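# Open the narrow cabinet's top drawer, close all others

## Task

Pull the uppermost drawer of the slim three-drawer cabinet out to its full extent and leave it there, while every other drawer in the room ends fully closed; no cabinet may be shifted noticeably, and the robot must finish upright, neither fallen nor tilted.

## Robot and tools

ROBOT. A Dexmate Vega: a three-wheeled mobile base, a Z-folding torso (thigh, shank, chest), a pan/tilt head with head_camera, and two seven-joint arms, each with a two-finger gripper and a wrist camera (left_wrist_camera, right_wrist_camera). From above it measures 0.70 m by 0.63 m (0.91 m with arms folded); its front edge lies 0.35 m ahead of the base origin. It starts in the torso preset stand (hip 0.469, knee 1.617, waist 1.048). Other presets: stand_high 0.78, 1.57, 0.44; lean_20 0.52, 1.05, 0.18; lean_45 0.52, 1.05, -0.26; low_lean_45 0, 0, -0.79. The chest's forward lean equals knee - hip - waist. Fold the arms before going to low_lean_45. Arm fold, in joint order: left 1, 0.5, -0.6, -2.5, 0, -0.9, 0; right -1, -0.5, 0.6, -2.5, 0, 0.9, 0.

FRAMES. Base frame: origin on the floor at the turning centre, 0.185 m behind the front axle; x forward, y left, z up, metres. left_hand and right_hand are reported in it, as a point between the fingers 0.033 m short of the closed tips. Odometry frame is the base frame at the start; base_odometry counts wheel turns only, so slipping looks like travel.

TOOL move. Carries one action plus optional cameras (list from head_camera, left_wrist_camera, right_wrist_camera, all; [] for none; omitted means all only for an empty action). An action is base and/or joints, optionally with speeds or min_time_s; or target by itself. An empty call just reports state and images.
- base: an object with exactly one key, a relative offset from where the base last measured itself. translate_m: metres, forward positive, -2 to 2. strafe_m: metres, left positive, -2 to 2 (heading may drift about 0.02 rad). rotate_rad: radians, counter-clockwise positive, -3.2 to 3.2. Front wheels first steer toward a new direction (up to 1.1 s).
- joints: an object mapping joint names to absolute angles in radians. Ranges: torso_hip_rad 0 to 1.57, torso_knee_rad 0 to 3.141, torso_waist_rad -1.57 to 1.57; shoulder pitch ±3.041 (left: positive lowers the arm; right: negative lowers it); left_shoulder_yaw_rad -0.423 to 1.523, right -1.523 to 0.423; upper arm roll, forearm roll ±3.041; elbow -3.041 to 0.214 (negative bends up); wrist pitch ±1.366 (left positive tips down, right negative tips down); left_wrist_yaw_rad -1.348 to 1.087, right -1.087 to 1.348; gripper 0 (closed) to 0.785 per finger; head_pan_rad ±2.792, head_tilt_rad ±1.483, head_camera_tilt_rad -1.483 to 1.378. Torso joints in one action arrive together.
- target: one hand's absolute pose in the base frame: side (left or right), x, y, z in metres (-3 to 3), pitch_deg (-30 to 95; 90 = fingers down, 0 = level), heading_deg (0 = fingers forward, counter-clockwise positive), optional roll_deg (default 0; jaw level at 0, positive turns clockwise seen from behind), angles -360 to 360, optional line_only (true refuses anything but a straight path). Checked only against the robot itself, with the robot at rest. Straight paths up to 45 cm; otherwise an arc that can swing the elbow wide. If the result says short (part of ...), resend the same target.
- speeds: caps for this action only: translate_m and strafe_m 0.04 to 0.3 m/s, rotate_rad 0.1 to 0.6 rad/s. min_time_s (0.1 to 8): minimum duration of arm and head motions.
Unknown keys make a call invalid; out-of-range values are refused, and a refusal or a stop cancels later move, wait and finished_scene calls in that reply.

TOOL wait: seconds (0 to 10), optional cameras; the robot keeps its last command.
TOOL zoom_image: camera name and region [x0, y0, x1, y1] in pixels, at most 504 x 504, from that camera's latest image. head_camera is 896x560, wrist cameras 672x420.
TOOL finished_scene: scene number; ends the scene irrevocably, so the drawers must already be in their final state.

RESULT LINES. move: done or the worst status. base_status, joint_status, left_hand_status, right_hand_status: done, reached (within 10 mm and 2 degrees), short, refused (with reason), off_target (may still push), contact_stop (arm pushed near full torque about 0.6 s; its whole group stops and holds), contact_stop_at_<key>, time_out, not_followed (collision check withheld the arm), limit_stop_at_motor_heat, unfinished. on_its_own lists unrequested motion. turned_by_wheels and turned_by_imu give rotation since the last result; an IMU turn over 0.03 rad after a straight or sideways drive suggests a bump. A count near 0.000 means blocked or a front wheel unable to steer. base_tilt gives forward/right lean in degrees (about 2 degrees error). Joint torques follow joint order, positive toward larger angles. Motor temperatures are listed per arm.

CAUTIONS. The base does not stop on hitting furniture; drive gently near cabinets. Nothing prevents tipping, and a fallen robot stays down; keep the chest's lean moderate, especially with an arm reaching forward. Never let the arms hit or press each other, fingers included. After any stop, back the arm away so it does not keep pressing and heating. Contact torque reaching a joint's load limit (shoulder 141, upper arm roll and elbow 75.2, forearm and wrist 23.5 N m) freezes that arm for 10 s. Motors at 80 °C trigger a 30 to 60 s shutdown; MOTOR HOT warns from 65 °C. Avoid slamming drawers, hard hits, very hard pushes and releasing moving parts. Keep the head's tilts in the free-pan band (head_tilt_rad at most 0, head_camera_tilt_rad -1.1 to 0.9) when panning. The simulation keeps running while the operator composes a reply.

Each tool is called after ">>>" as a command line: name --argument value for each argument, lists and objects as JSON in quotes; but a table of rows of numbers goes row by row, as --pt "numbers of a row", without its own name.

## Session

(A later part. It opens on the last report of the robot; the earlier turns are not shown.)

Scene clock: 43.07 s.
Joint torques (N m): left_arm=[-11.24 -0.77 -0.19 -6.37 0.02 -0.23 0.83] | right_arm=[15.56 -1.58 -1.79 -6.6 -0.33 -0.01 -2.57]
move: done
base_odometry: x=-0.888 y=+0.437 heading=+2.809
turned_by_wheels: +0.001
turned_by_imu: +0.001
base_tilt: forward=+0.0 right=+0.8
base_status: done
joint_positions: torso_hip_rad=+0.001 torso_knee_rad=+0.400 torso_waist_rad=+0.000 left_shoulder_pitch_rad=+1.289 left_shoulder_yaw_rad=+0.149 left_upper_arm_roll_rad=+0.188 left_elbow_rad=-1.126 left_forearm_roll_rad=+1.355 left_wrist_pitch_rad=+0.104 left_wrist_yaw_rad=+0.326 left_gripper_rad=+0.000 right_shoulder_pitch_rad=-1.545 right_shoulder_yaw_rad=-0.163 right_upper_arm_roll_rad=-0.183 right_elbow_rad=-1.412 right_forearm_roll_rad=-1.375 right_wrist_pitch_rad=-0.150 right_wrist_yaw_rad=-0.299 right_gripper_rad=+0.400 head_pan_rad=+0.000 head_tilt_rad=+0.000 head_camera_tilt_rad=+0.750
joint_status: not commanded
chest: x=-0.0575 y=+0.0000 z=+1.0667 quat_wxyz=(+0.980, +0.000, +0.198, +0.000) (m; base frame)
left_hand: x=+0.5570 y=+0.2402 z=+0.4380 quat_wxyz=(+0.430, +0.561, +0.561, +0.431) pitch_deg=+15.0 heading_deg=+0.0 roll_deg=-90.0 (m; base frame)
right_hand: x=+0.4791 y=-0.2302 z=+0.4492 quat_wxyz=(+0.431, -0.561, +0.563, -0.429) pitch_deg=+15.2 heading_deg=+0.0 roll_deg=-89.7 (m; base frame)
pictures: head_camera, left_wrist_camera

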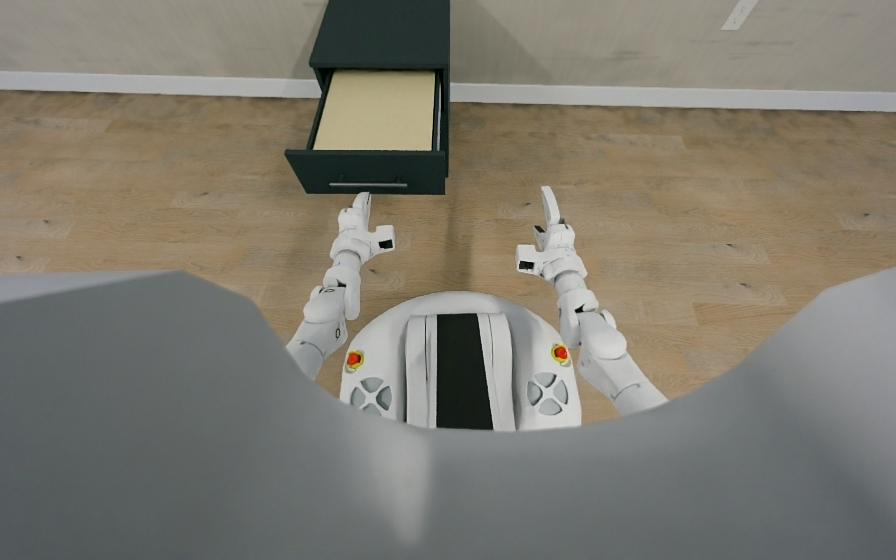

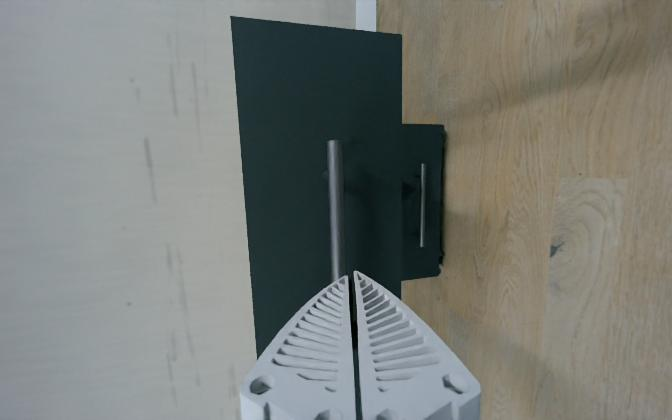

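>>> move --joints '{"left_gripper_rad": 0.3}'

>>> move --base '{"translate_m": 0.05}' --speeds '{"translate_m": 0.08}'

>>> move --joints '{"left_gripper_rad": 0.0}' --cameras '["head_camera", "left_wrist_camera"]'

>>> move --base '{"translate_m": -0.03}' --speeds '{"translate_m": 0.05}' --cameras '["head_camera", "left_wrist_camera"]'

>>> zoom_image --camera "head_camera" --region '[270, 40, 470, 210]'

Scene clock: 44.93 s.
Joint torques (N m): left_arm=[-10.57 -1.07 0.45 -5.9 0.54 0.06 1.08] | right_arm=[17.38 -2.42 -1.64 -7.7 -0.47 -0.07 -2.71]
move: done
base_odometry: x=-0.888 y=+0.437 heading=+2.809
turned_by_wheels: +0.000
turned_by_imu: +0.000
base_tilt: forward=-0.1 right=+0.8
base_status: not commanded
joint_positions: torso_hip_rad=+0.001 torso_knee_rad=+0.400 torso_waist_rad=+0.000 left_shoulder_pitch_rad=+1.289 left_shoulder_yaw_rad=+0.149 left_upper_arm_roll_rad=+0.188 left_elbow_rad=-1.126 left_forearm_roll_rad=+1.355 left_wrist_pitch_rad=+0.104 left_wrist_yaw_rad=+0.326 left_gripper_rad=+0.300 right_shoulder_pitch_rad=-1.545 right_shoulder_yaw_rad=-0.163 right_upper_arm_roll_rad=-0.183 right_elbow_rad=-1.412 right_forearm_roll_rad=-1.375 right_wrist_pitch_rad=-0.150 right_wrist_yaw_rad=-0.299 right_gripper_rad=+0.400 head_pan_rad=+0.000 head_tilt_rad=+0.000 head_camera_tilt_rad=+0.750
joint_status: all done
chest: x=-0.0575 y=+0.0000 z=+1.0667 quat_wxyz=(+0.980, +0.000, +0.198, +0.000) (m; base frame)
left_hand: x=+0.5570 y=+0.2402 z=+0.4380 quat_wxyz=(+0.430, +0.561, +0.561, +0.431) pitch_deg=+15.0 heading_deg=+0.0 roll_deg=-90.0 (m; base frame)
right_hand: x=+0.4791 y=-0.2302 z=+0.4492 quat_wxyz=(+0.431, -0.561, +0.563, -0.429) pitch_deg=+15.2 heading_deg=+0.0 roll_deg=-89.7 (m; base frame)

Scene clock: 46.47 s.
Joint torques (N m): left_arm=[-12.61 -2.22 -0.29 -7.12 0.33 -0.31 1.06] | right_arm=[17.07 -2.9 -1.45 -7.09 -0.42 -0.25 -2.79]
move: done
base_odometry: x=-0.935 y=+0.453 heading=+2.810
turned_by_wheels: +0.000
turned_by_imu: -0.001
base_tilt: forward=+0.0 right=+0.8
base_status: done
joint_positions: torso_hip_rad=+0.001 torso_knee_rad=+0.400 torso_waist_rad=+0.000 left_shoulder_pitch_rad=+1.289 left_shoulder_yaw_rad=+0.149 left_upper_arm_roll_rad=+0.188 left_elbow_rad=-1.126 left_forearm_roll_rad=+1.355 left_wrist_pitch_rad=+0.104 left_wrist_yaw_rad=+0.326 left_gripper_rad=+0.300 right_shoulder_pitch_rad=-1.545 right_shoulder_yaw_rad=-0.163 right_upper_arm_roll_rad=-0.183 right_elbow_rad=-1.412 right_forearm_roll_rad=-1.375 right_wrist_pitch_rad=-0.150 right_wrist_yaw_rad=-0.299 right_gripper_rad=+0.400 head_pan_rad=+0.000 head_tilt_rad=+0.000 head_camera_tilt_rad=+0.750
joint_status: not commanded
chest: x=-0.0574 y=+0.0000 z=+1.0667 quat_wxyz=(+0.980, +0.000, +0.198, +0.000) (m; base frame)
left_hand: x=+0.5569 y=+0.2402 z=+0.4378 quat_wxyz=(+0.430, +0.561, +0.561, +0.430) pitch_deg=+15.0 heading_deg=+0.0 roll_deg=-90.0 (m; base frame)
right_hand: x=+0.4791 y=-0.2302 z=+0.4492 quat_wxyz=(+0.431, -0.561, +0.563, -0.429) pitch_deg=+15.2 heading_deg=+0.0 roll_deg=-89.7 (m; base frame)

Scene clock: 47.30 s.
Joint torques (N m): left_arm=[-13.6 -0.85 0 -7.03 0.49 0.07 1.72] | right_arm=[15.89 -2.1 -1.68 -6.53 -0.19 -0.27 -2.54]
move: done
base_odometry: x=-0.935 y=+0.453 heading=+2.809
turned_by_wheels: +0.000
turned_by_imu: +0.000
base_tilt: forward=+0.1 right=+0.8
base_status: not commanded
joint_positions: torso_hip_rad=+0.001 torso_knee_rad=+0.400 torso_waist_rad=+0.000 left_shoulder_pitch_rad=+1.289 left_shoulder_yaw_rad=+0.149 left_upper_arm_roll_rad=+0.188 left_elbow_rad=-1.126 left_forearm_roll_rad=+1.355 left_wrist_pitch_rad=+0.104 left_wrist_yaw_rad=+0.326 left_gripper_rad=+0.000 right_shoulder_pitch_rad=-1.545 right_shoulder_yaw_rad=-0.163 right_upper_arm_roll_rad=-0.183 right_elbow_rad=-1.412 right_forearm_roll_rad=-1.375 right_wrist_pitch_rad=-0.150 right_wrist_yaw_rad=-0.299 right_gripper_rad=+0.400 head_pan_rad=+0.000 head_tilt_rad=+0.000 head_camera_tilt_rad=+0.750
joint_status: all done
chest: x=-0.0574 y=+0.0000 z=+1.0667 quat_wxyz=(+0.980, +0.000, +0.198, +0.000) (m; base frame)
left_hand: x=+0.5569 y=+0.2402 z=+0.4377 quat_wxyz=(+0.430, +0.561, +0.561, +0.430) pitch_deg=+15.0 heading_deg=+0.0 roll_deg=-90.0 (m; base frame)
right_hand: x=+0.4791 y=-0.2302 z=+0.4492 quat_wxyz=(+0.431, -0.561, +0.563, -0.429) pitch_deg=+15.2 heading_deg=+0.0 roll_deg=-89.7 (m; base frame)
pictures: head_camera, left_wrist_camera

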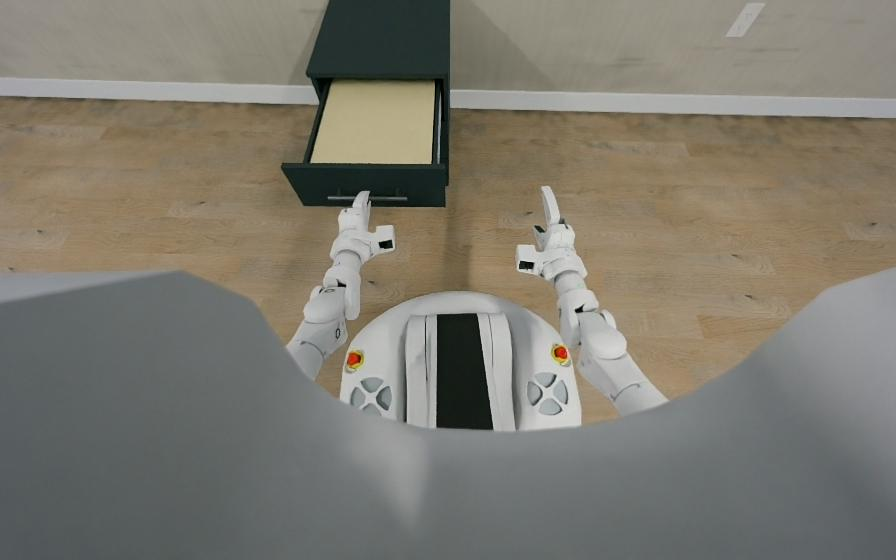

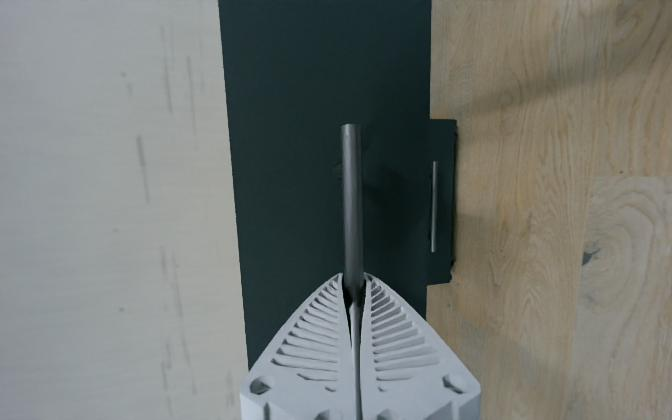

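Scene clock: 48.60 s.
Joint torques (N m): left_arm=[-11.39 -1.96 0.2 -4.44 0.01 0.14 0.43] | right_arm=[15.87 -1.84 -1.28 -6.53 -0.28 -0.59 -2.5]
move: done
base_odometry: x=-0.906 y=+0.444 heading=+2.810
turned_by_wheels: +0.001
turned_by_imu: +0.001
base_tilt: forward=+0.1 right=+0.7
base_status: done
joint_positions: torso_hip_rad=+0.001 torso_knee_rad=+0.400 torso_waist_rad=+0.000 left_shoulder_pitch_rad=+1.289 left_shoulder_yaw_rad=+0.149 left_upper_arm_roll_rad=+0.188 left_elbow_rad=-1.126 left_forearm_roll_rad=+1.355 left_wrist_pitch_rad=+0.104 left_wrist_yaw_rad=+0.326 left_gripper_rad=+0.000 right_shoulder_pitch_rad=-1.545 right_shoulder_yaw_rad=-0.163 right_upper_arm_roll_rad=-0.183 right_elbow_rad=-1.412 right_forearm_roll_rad=-1.375 right_wrist_pitch_rad=-0.150 right_wrist_yaw_rad=-0.299 right_gripper_rad=+0.400 head_pan_rad=+0.000 head_tilt_rad=+0.000 head_camera_tilt_rad=+0.750
joint_status: not commanded
chest: x=-0.0574 y=+0.0000 z=+1.0667 quat_wxyz=(+0.980, +0.000, +0.198, +0.000) (m; base frame)
left_hand: x=+0.5571 y=+0.2402 z=+0.4381 quat_wxyz=(+0.430, +0.561, +0.561, +0.431) pitch_deg=+15.0 heading_deg=+0.0 roll_deg=-90.0 (m; base frame)
right_hand: x=+0.4791 y=-0.2302 z=+0.4492 quat_wxyz=(+0.431, -0.561, +0.563, -0.429) pitch_deg=+15.2 heading_deg=+0.0 roll_deg=-89.7 (m; base frame)
pictures: head_camera, left_wrist_camera

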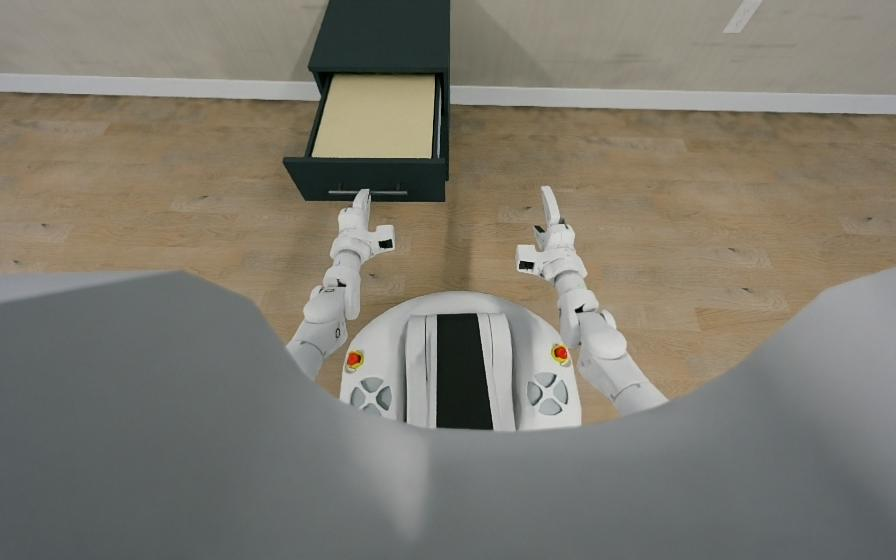

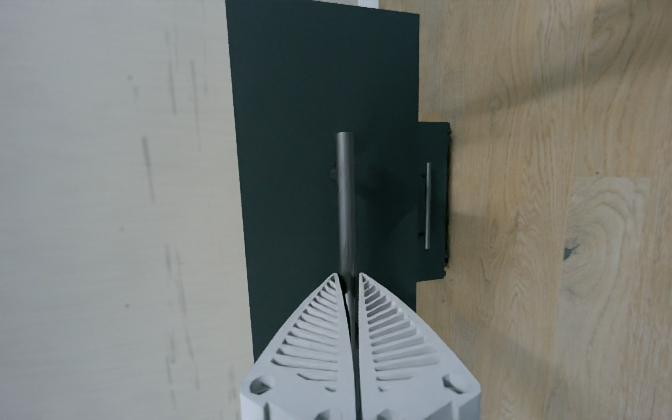

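Scaled by 2.520 from the camera's 896x560 image, which has a finer 960x600 frame.

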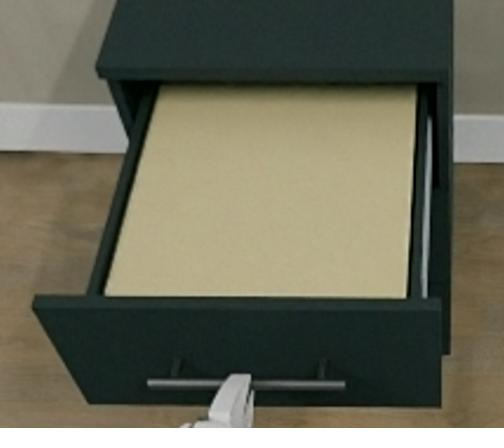

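>>> move --joints '{"left_gripper_rad": 0.3}' --cameras '["head_camera"]'

>>> move --base '{"translate_m": -0.15}' --speeds '{"translate_m": 0.15}' --cameras '["head_camera", "left_wrist_camera"]'

Scene clock: 50.30 s.
Joint torques (N m): left_arm=[-11.1 -2.66 -0.75 -5.18 0.19 -0.35 0.75] | right_arm=[15.8 -1.18 -1.98 -6.59 -0.28 -0.16 -2.47]
move: done
base_odometry: x=-0.906 y=+0.444 heading=+2.810
turned_by_wheels: +0.000
turned_by_imu: +0.000
base_tilt: forward=+0.1 right=+0.8
base_status: not commanded
joint_positions: torso_hip_rad=+0.001 torso_knee_rad=+0.400 torso_waist_rad=+0.000 left_shoulder_pitch_rad=+1.289 left_shoulder_yaw_rad=+0.149 left_upper_arm_roll_rad=+0.188 left_elbow_rad=-1.126 left_forearm_roll_rad=+1.355 left_wrist_pitch_rad=+0.104 left_wrist_yaw_rad=+0.326 left_gripper_rad=+0.300 right_shoulder_pitch_rad=-1.545 right_shoulder_yaw_rad=-0.163 right_upper_arm_roll_rad=-0.183 right_elbow_rad=-1.412 right_forearm_roll_rad=-1.375 right_wrist_pitch_rad=-0.150 right_wrist_yaw_rad=-0.299 right_gripper_rad=+0.400 head_pan_rad=+0.000 head_tilt_rad=+0.000 head_camera_tilt_rad=+0.750
joint_status: all done
chest: x=-0.0574 y=+0.0000 z=+1.0667 quat_wxyz=(+0.980, +0.000, +0.198, +0.000) (m; base frame)
left_hand: x=+0.5570 y=+0.2402 z=+0.4380 quat_wxyz=(+0.430, +0.561, +0.561, +0.431) pitch_deg=+15.0 heading_deg=+0.0 roll_deg=-90.0 (m; base frame)
right_hand: x=+0.4791 y=-0.2302 z=+0.4492 quat_wxyz=(+0.431, -0.561, +0.563, -0.429) pitch_deg=+15.2 heading_deg=+0.0 roll_deg=-89.7 (m; base frame)
pictures: head_camera

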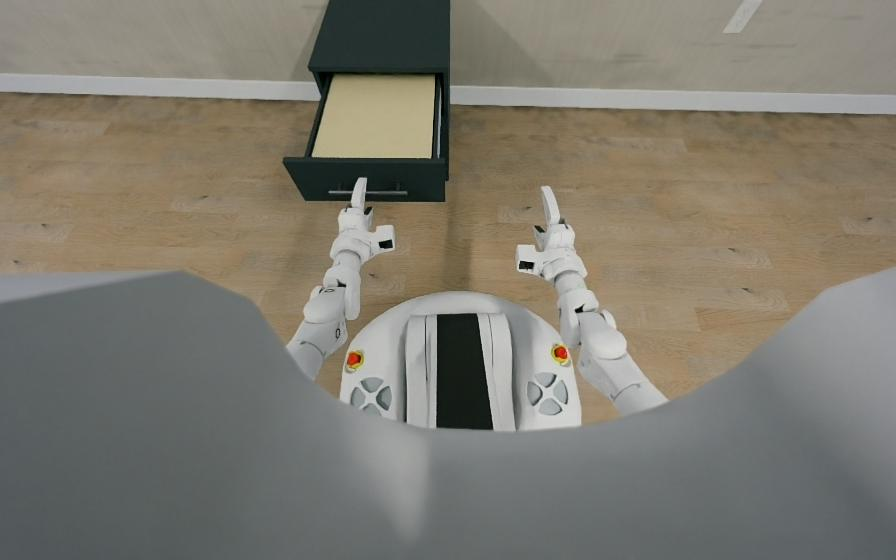

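Scene clock: 52.43 s.
Joint torques (N m): left_arm=[-9.87 0.16 -0.75 -7.03 0.48 0.1 0.89] | right_arm=[15.82 -2.04 -2.08 -6.6 -0.2 0.24 -2.52]
move: done
base_odometry: x=-0.764 y=+0.395 heading=+2.811
turned_by_wheels: +0.001
turned_by_imu: +0.002
base_tilt: forward=+0.0 right=+0.8
base_status: done
joint_positions: torso_hip_rad=+0.001 torso_knee_rad=+0.400 torso_waist_rad=+0.000 left_shoulder_pitch_rad=+1.289 left_shoulder_yaw_rad=+0.149 left_upper_arm_roll_rad=+0.188 left_elbow_rad=-1.126 left_forearm_roll_rad=+1.355 left_wrist_pitch_rad=+0.104 left_wrist_yaw_rad=+0.326 left_gripper_rad=+0.300 right_shoulder_pitch_rad=-1.545 right_shoulder_yaw_rad=-0.163 right_upper_arm_roll_rad=-0.183 right_elbow_rad=-1.412 right_forearm_roll_rad=-1.375 right_wrist_pitch_rad=-0.150 right_wrist_yaw_rad=-0.299 right_gripper_rad=+0.400 head_pan_rad=+0.000 head_tilt_rad=+0.000 head_camera_tilt_rad=+0.750
joint_status: not commanded
chest: x=-0.0574 y=+0.0000 z=+1.0667 quat_wxyz=(+0.980, +0.000, +0.198, +0.000) (m; base frame)
left_hand: x=+0.5570 y=+0.2402 z=+0.4380 quat_wxyz=(+0.430, +0.561, +0.561, +0.431) pitch_deg=+15.0 heading_deg=+0.0 roll_deg=-90.0 (m; base frame)
right_hand: x=+0.4791 y=-0.2302 z=+0.4492 quat_wxyz=(+0.431, -0.561, +0.563, -0.429) pitch_deg=+15.2 heading_deg=+0.0 roll_deg=-89.7 (m; base frame)
pictures: head_camera, left_wrist_camera

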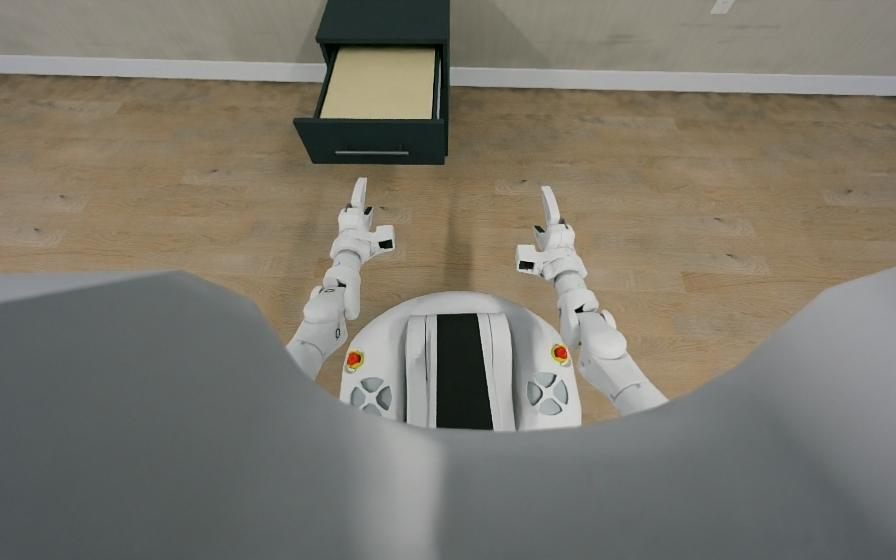

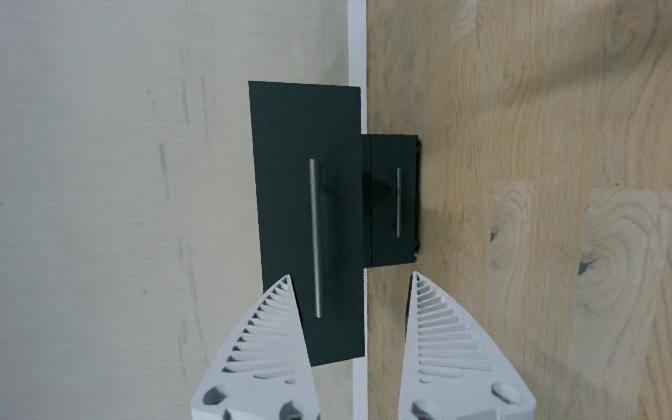

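>>> move --joints '{"head_pan_rad": 1.3, "head_camera_tilt_rad": 0.1}' --cameras '["head_camera"]'

>>> move --joints '{"head_pan_rad": 2.6, "head_camera_tilt_rad": 0.3}' --cameras '["head_camera"]'

>>> move --joints '{"head_pan_rad": -2.0, "head_camera_tilt_rad": 0.3}' --cameras '["head_camera"]'

>>> move --joints '{"head_pan_rad": -0.9, "head_camera_tilt_rad": 0.1}' --cameras '["head_camera"]'

Scene clock: 54.57 s.
Joint torques (N m): left_arm=[-10.56 -0.88 -0.28 -5.86 0.12 0.39 0.99] | right_arm=[16.12 -2.27 -1.87 -7.43 -0.27 -0.13 -2.51]
move: done
base_odometry: x=-0.764 y=+0.395 heading=+2.811
turned_by_wheels: +0.000
turned_by_imu: +0.000
base_tilt: forward=+0.0 right=+0.8
base_status: not commanded
joint_positions: torso_hip_rad=+0.001 torso_knee_rad=+0.400 torso_waist_rad=+0.000 left_shoulder_pitch_rad=+1.289 left_shoulder_yaw_rad=+0.149 left_upper_arm_roll_rad=+0.188 left_elbow_rad=-1.126 left_forearm_roll_rad=+1.355 left_wrist_pitch_rad=+0.104 left_wrist_yaw_rad=+0.326 left_gripper_rad=+0.300 right_shoulder_pitch_rad=-1.545 right_shoulder_yaw_rad=-0.163 right_upper_arm_roll_rad=-0.183 right_elbow_rad=-1.412 right_forearm_roll_rad=-1.375 right_wrist_pitch_rad=-0.150 right_wrist_yaw_rad=-0.299 right_gripper_rad=+0.400 head_pan_rad=+1.300 head_tilt_rad=+0.000 head_camera_tilt_rad=+0.100
joint_status: all done
chest: x=-0.0574 y=+0.0000 z=+1.0667 quat_wxyz=(+0.980, +0.000, +0.198, +0.000) (m; base frame)
left_hand: x=+0.5570 y=+0.2402 z=+0.4380 quat_wxyz=(+0.430, +0.561, +0.561, +0.431) pitch_deg=+15.0 heading_deg=+0.0 roll_deg=-90.0 (m; base frame)
right_hand: x=+0.4791 y=-0.2302 z=+0.4492 quat_wxyz=(+0.431, -0.561, +0.563, -0.429) pitch_deg=+15.2 heading_deg=+0.0 roll_deg=-89.7 (m; base frame)
pictures: head_camera

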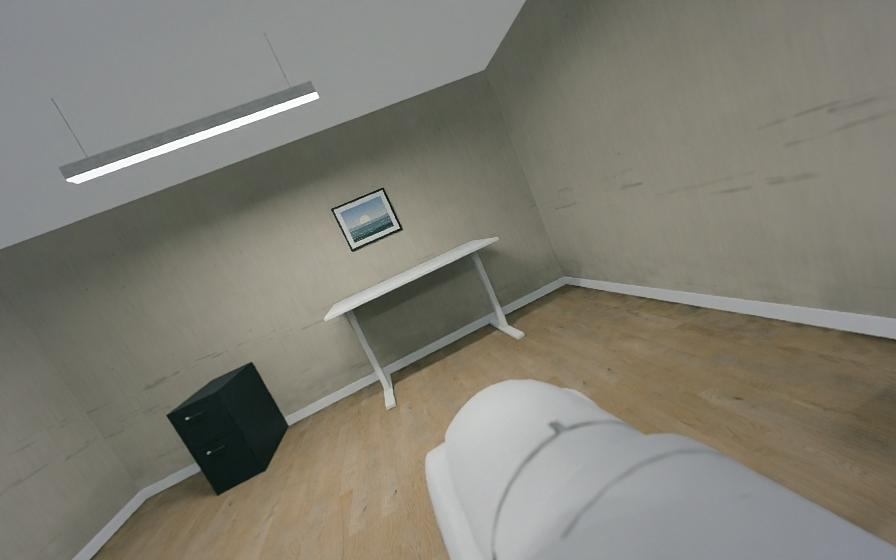

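Scene clock: 56.10 s.
Joint torques (N m): left_arm=[-10.79 -2.19 -0.61 -5.45 0.24 0.12 1.02] | right_arm=[16.2 -2.79 -1.45 -8.43 -0.29 -0.53 -2.5]
move: done
base_odometry: x=-0.764 y=+0.395 heading=+2.811
turned_by_wheels: +0.000
turned_by_imu: +0.000
base_tilt: forward=+0.0 right=+0.8
base_status: not commanded
joint_positions: torso_hip_rad=+0.001 torso_knee_rad=+0.400 torso_waist_rad=+0.000 left_shoulder_pitch_rad=+1.289 left_shoulder_yaw_rad=+0.149 left_upper_arm_roll_rad=+0.188 left_elbow_rad=-1.126 left_forearm_roll_rad=+1.355 left_wrist_pitch_rad=+0.104 left_wrist_yaw_rad=+0.326 left_gripper_rad=+0.300 right_shoulder_pitch_rad=-1.545 right_shoulder_yaw_rad=-0.163 right_upper_arm_roll_rad=-0.183 right_elbow_rad=-1.412 right_forearm_roll_rad=-1.375 right_wrist_pitch_rad=-0.150 right_wrist_yaw_rad=-0.299 right_gripper_rad=+0.400 head_pan_rad=+2.600 head_tilt_rad=+0.000 head_camera_tilt_rad=+0.300
joint_status: all done
chest: x=-0.0574 y=+0.0000 z=+1.0667 quat_wxyz=(+0.980, +0.000, +0.198, +0.000) (m; base frame)
left_hand: x=+0.5570 y=+0.2402 z=+0.4380 quat_wxyz=(+0.430, +0.561, +0.561, +0.431) pitch_deg=+15.0 heading_deg=+0.0 roll_deg=-90.0 (m; base frame)
right_hand: x=+0.4791 y=-0.2302 z=+0.4492 quat_wxyz=(+0.431, -0.561, +0.563, -0.429) pitch_deg=+15.2 heading_deg=+0.0 roll_deg=-89.7 (m; base frame)
pictures: head_camera

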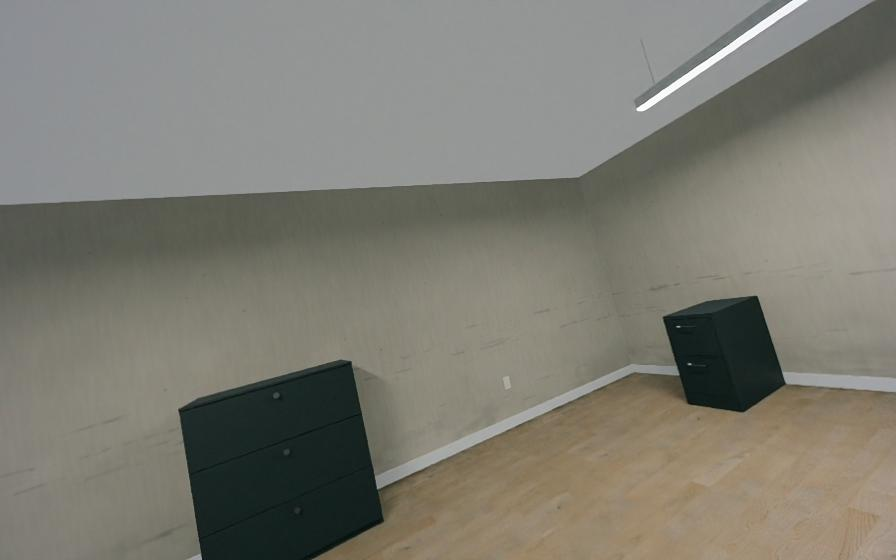

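Scene clock: 59.83 s.
Joint torques (N m): left_arm=[-10.17 -0.9 -0.56 -5.81 0.4 -0.06 1.12] | right_arm=[16.7 -2.49 -1.65 -5.96 -0.29 0.02 -2.4]
move: done
base_odometry: x=-0.764 y=+0.395 heading=+2.811
turned_by_wheels: +0.000
turned_by_imu: +0.000
base_tilt: forward=+0.0 right=+0.8
base_status: not commanded
joint_positions: torso_hip_rad=+0.001 torso_knee_rad=+0.400 torso_waist_rad=+0.000 left_shoulder_pitch_rad=+1.289 left_shoulder_yaw_rad=+0.149 left_upper_arm_roll_rad=+0.188 left_elbow_rad=-1.126 left_forearm_roll_rad=+1.355 left_wrist_pitch_rad=+0.104 left_wrist_yaw_rad=+0.326 left_gripper_rad=+0.300 right_shoulder_pitch_rad=-1.545 right_shoulder_yaw_rad=-0.163 right_upper_arm_roll_rad=-0.183 right_elbow_rad=-1.412 right_forearm_roll_rad=-1.375 right_wrist_pitch_rad=-0.150 right_wrist_yaw_rad=-0.299 right_gripper_rad=+0.400 head_pan_rad=-2.000 head_tilt_rad=+0.000 head_camera_tilt_rad=+0.300
joint_status: all done
chest: x=-0.0574 y=+0.0000 z=+1.0667 quat_wxyz=(+0.980, +0.000, +0.198, +0.000) (m; base frame)
left_hand: x=+0.5570 y=+0.2402 z=+0.4380 quat_wxyz=(+0.430, +0.561, +0.561, +0.431) pitch_deg=+15.0 heading_deg=+0.0 roll_deg=-90.0 (m; base frame)
right_hand: x=+0.4791 y=-0.2302 z=+0.4492 quat_wxyz=(+0.431, -0.561, +0.563, -0.429) pitch_deg=+15.2 heading_deg=+0.0 roll_deg=-89.7 (m; base frame)
pictures: head_camera

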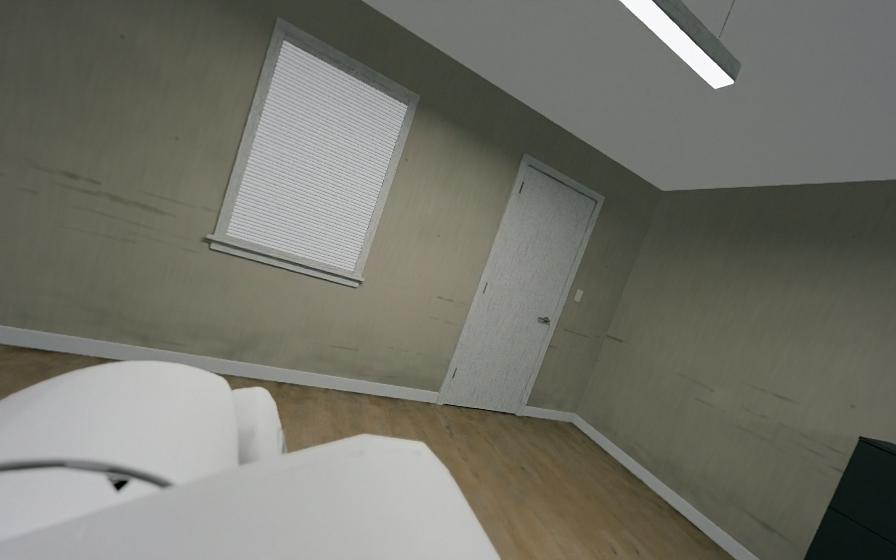

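Scene clock: 61.23 s.
Joint torques (N m): left_arm=[-10.09 -3.23 -0.99 -7.05 0.32 0.38 0.89] | right_arm=[15.83 -2.79 -1.7 -6.81 -0.33 -0.39 -2.53]
move: done
base_odometry: x=-0.764 y=+0.395 heading=+2.811
turned_by_wheels: +0.000
turned_by_imu: +0.000
base_tilt: forward=+0.0 right=+0.8
base_status: not commanded
joint_positions: torso_hip_rad=+0.001 torso_knee_rad=+0.400 torso_waist_rad=+0.000 left_shoulder_pitch_rad=+1.289 left_shoulder_yaw_rad=+0.149 left_upper_arm_roll_rad=+0.188 left_elbow_rad=-1.126 left_forearm_roll_rad=+1.355 left_wrist_pitch_rad=+0.104 left_wrist_yaw_rad=+0.326 left_gripper_rad=+0.300 right_shoulder_pitch_rad=-1.545 right_shoulder_yaw_rad=-0.163 right_upper_arm_roll_rad=-0.183 right_elbow_rad=-1.412 right_forearm_roll_rad=-1.375 right_wrist_pitch_rad=-0.150 right_wrist_yaw_rad=-0.299 right_gripper_rad=+0.400 head_pan_rad=-0.900 head_tilt_rad=+0.000 head_camera_tilt_rad=+0.100
joint_status: all done
chest: x=-0.0574 y=+0.0000 z=+1.0667 quat_wxyz=(+0.980, +0.000, +0.198, +0.000) (m; base frame)
left_hand: x=+0.5570 y=+0.2402 z=+0.4380 quat_wxyz=(+0.430, +0.561, +0.561, +0.431) pitch_deg=+15.0 heading_deg=+0.0 roll_deg=-90.0 (m; base frame)
right_hand: x=+0.4791 y=-0.2302 z=+0.4492 quat_wxyz=(+0.431, -0.561, +0.563, -0.429) pitch_deg=+15.2 heading_deg=+0.0 roll_deg=-89.7 (m; base frame)
pictures: head_camera

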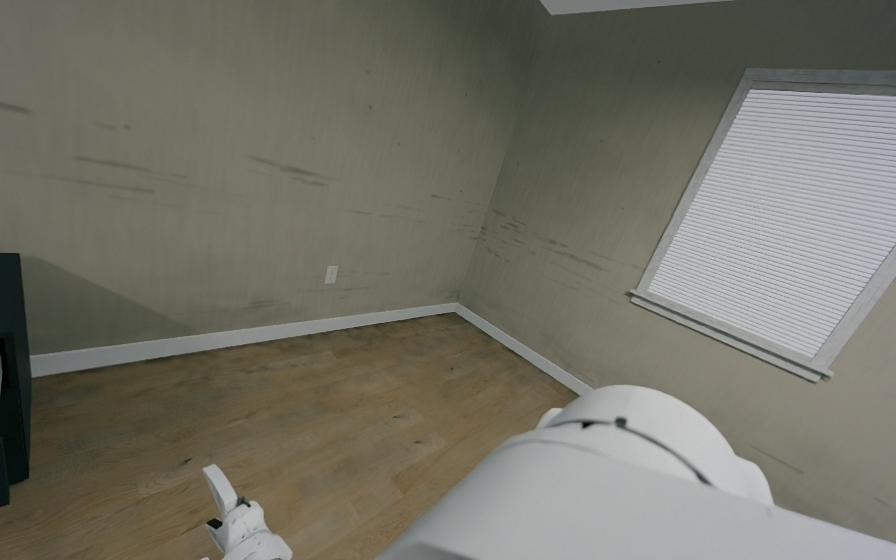

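>>> move --joints '{"head_pan_rad": 2.5, "head_camera_tilt_rad": 0.4}' --cameras '["head_camera"]'

>>> zoom_image --camera "head_camera" --region '[540, 200, 740, 400]'

>>> zoom_image --camera "head_camera" --region '[60, 280, 320, 540]'

Scene clock: 64.60 s.
Joint torques (N m): left_arm=[-10.52 -2.5 0.11 -5.95 0.26 -0.9 0.94] | right_arm=[16.26 -3.1 -1.19 -7.04 -0.39 -0.48 -2.52]
move: done
base_odometry: x=-0.764 y=+0.395 heading=+2.811
turned_by_wheels: +0.000
turned_by_imu: +0.000
base_tilt: forward=+0.1 right=+0.7
base_status: not commanded
joint_positions: torso_hip_rad=+0.001 torso_knee_rad=+0.400 torso_waist_rad=+0.000 left_shoulder_pitch_rad=+1.289 left_shoulder_yaw_rad=+0.149 left_upper_arm_roll_rad=+0.188 left_elbow_rad=-1.126 left_forearm_roll_rad=+1.355 left_wrist_pitch_rad=+0.104 left_wrist_yaw_rad=+0.326 left_gripper_rad=+0.300 right_shoulder_pitch_rad=-1.545 right_shoulder_yaw_rad=-0.163 right_upper_arm_roll_rad=-0.183 right_elbow_rad=-1.412 right_forearm_roll_rad=-1.375 right_wrist_pitch_rad=-0.150 right_wrist_yaw_rad=-0.299 right_gripper_rad=+0.400 head_pan_rad=+2.500 head_tilt_rad=+0.000 head_camera_tilt_rad=+0.400
joint_status: all done
chest: x=-0.0574 y=+0.0000 z=+1.0667 quat_wxyz=(+0.980, +0.000, +0.198, +0.000) (m; base frame)
left_hand: x=+0.5570 y=+0.2402 z=+0.4380 quat_wxyz=(+0.430, +0.561, +0.561, +0.431) pitch_deg=+15.0 heading_deg=+0.0 roll_deg=-90.0 (m; base frame)
right_hand: x=+0.4791 y=-0.2302 z=+0.4492 quat_wxyz=(+0.431, -0.561, +0.563, -0.429) pitch_deg=+15.2 heading_deg=+0.0 roll_deg=-89.7 (m; base frame)
pictures: head_camera

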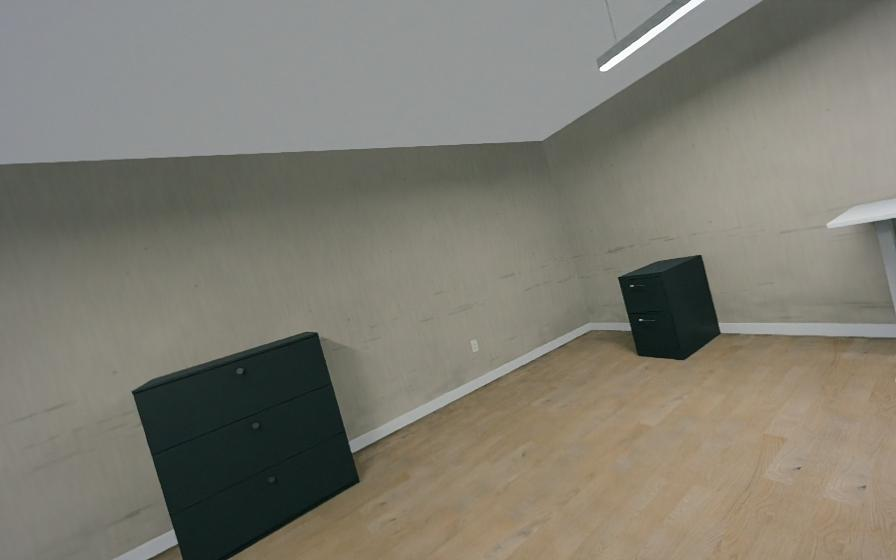

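Scaled by 2.520 from the camera's 896x560 image, which has a finer 960x600 frame.

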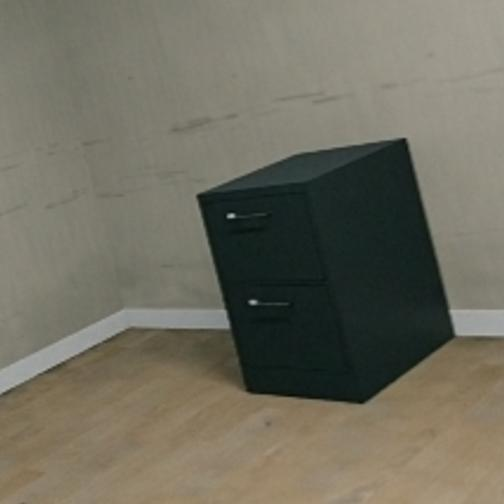

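Scaled by 1.938 from the camera's 896x560 image, which has a finer 960x600 frame.

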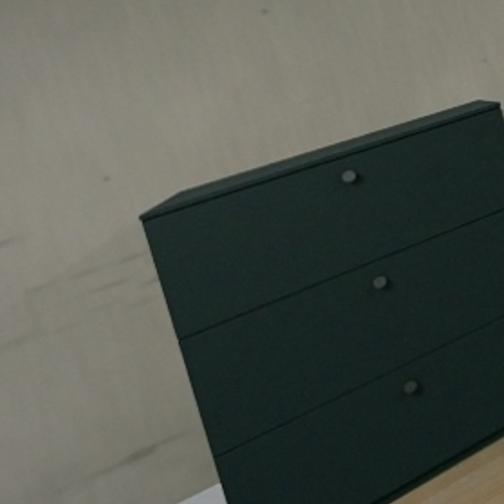

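>>> finished_scene --scene 2

The scene is finished: the task was done.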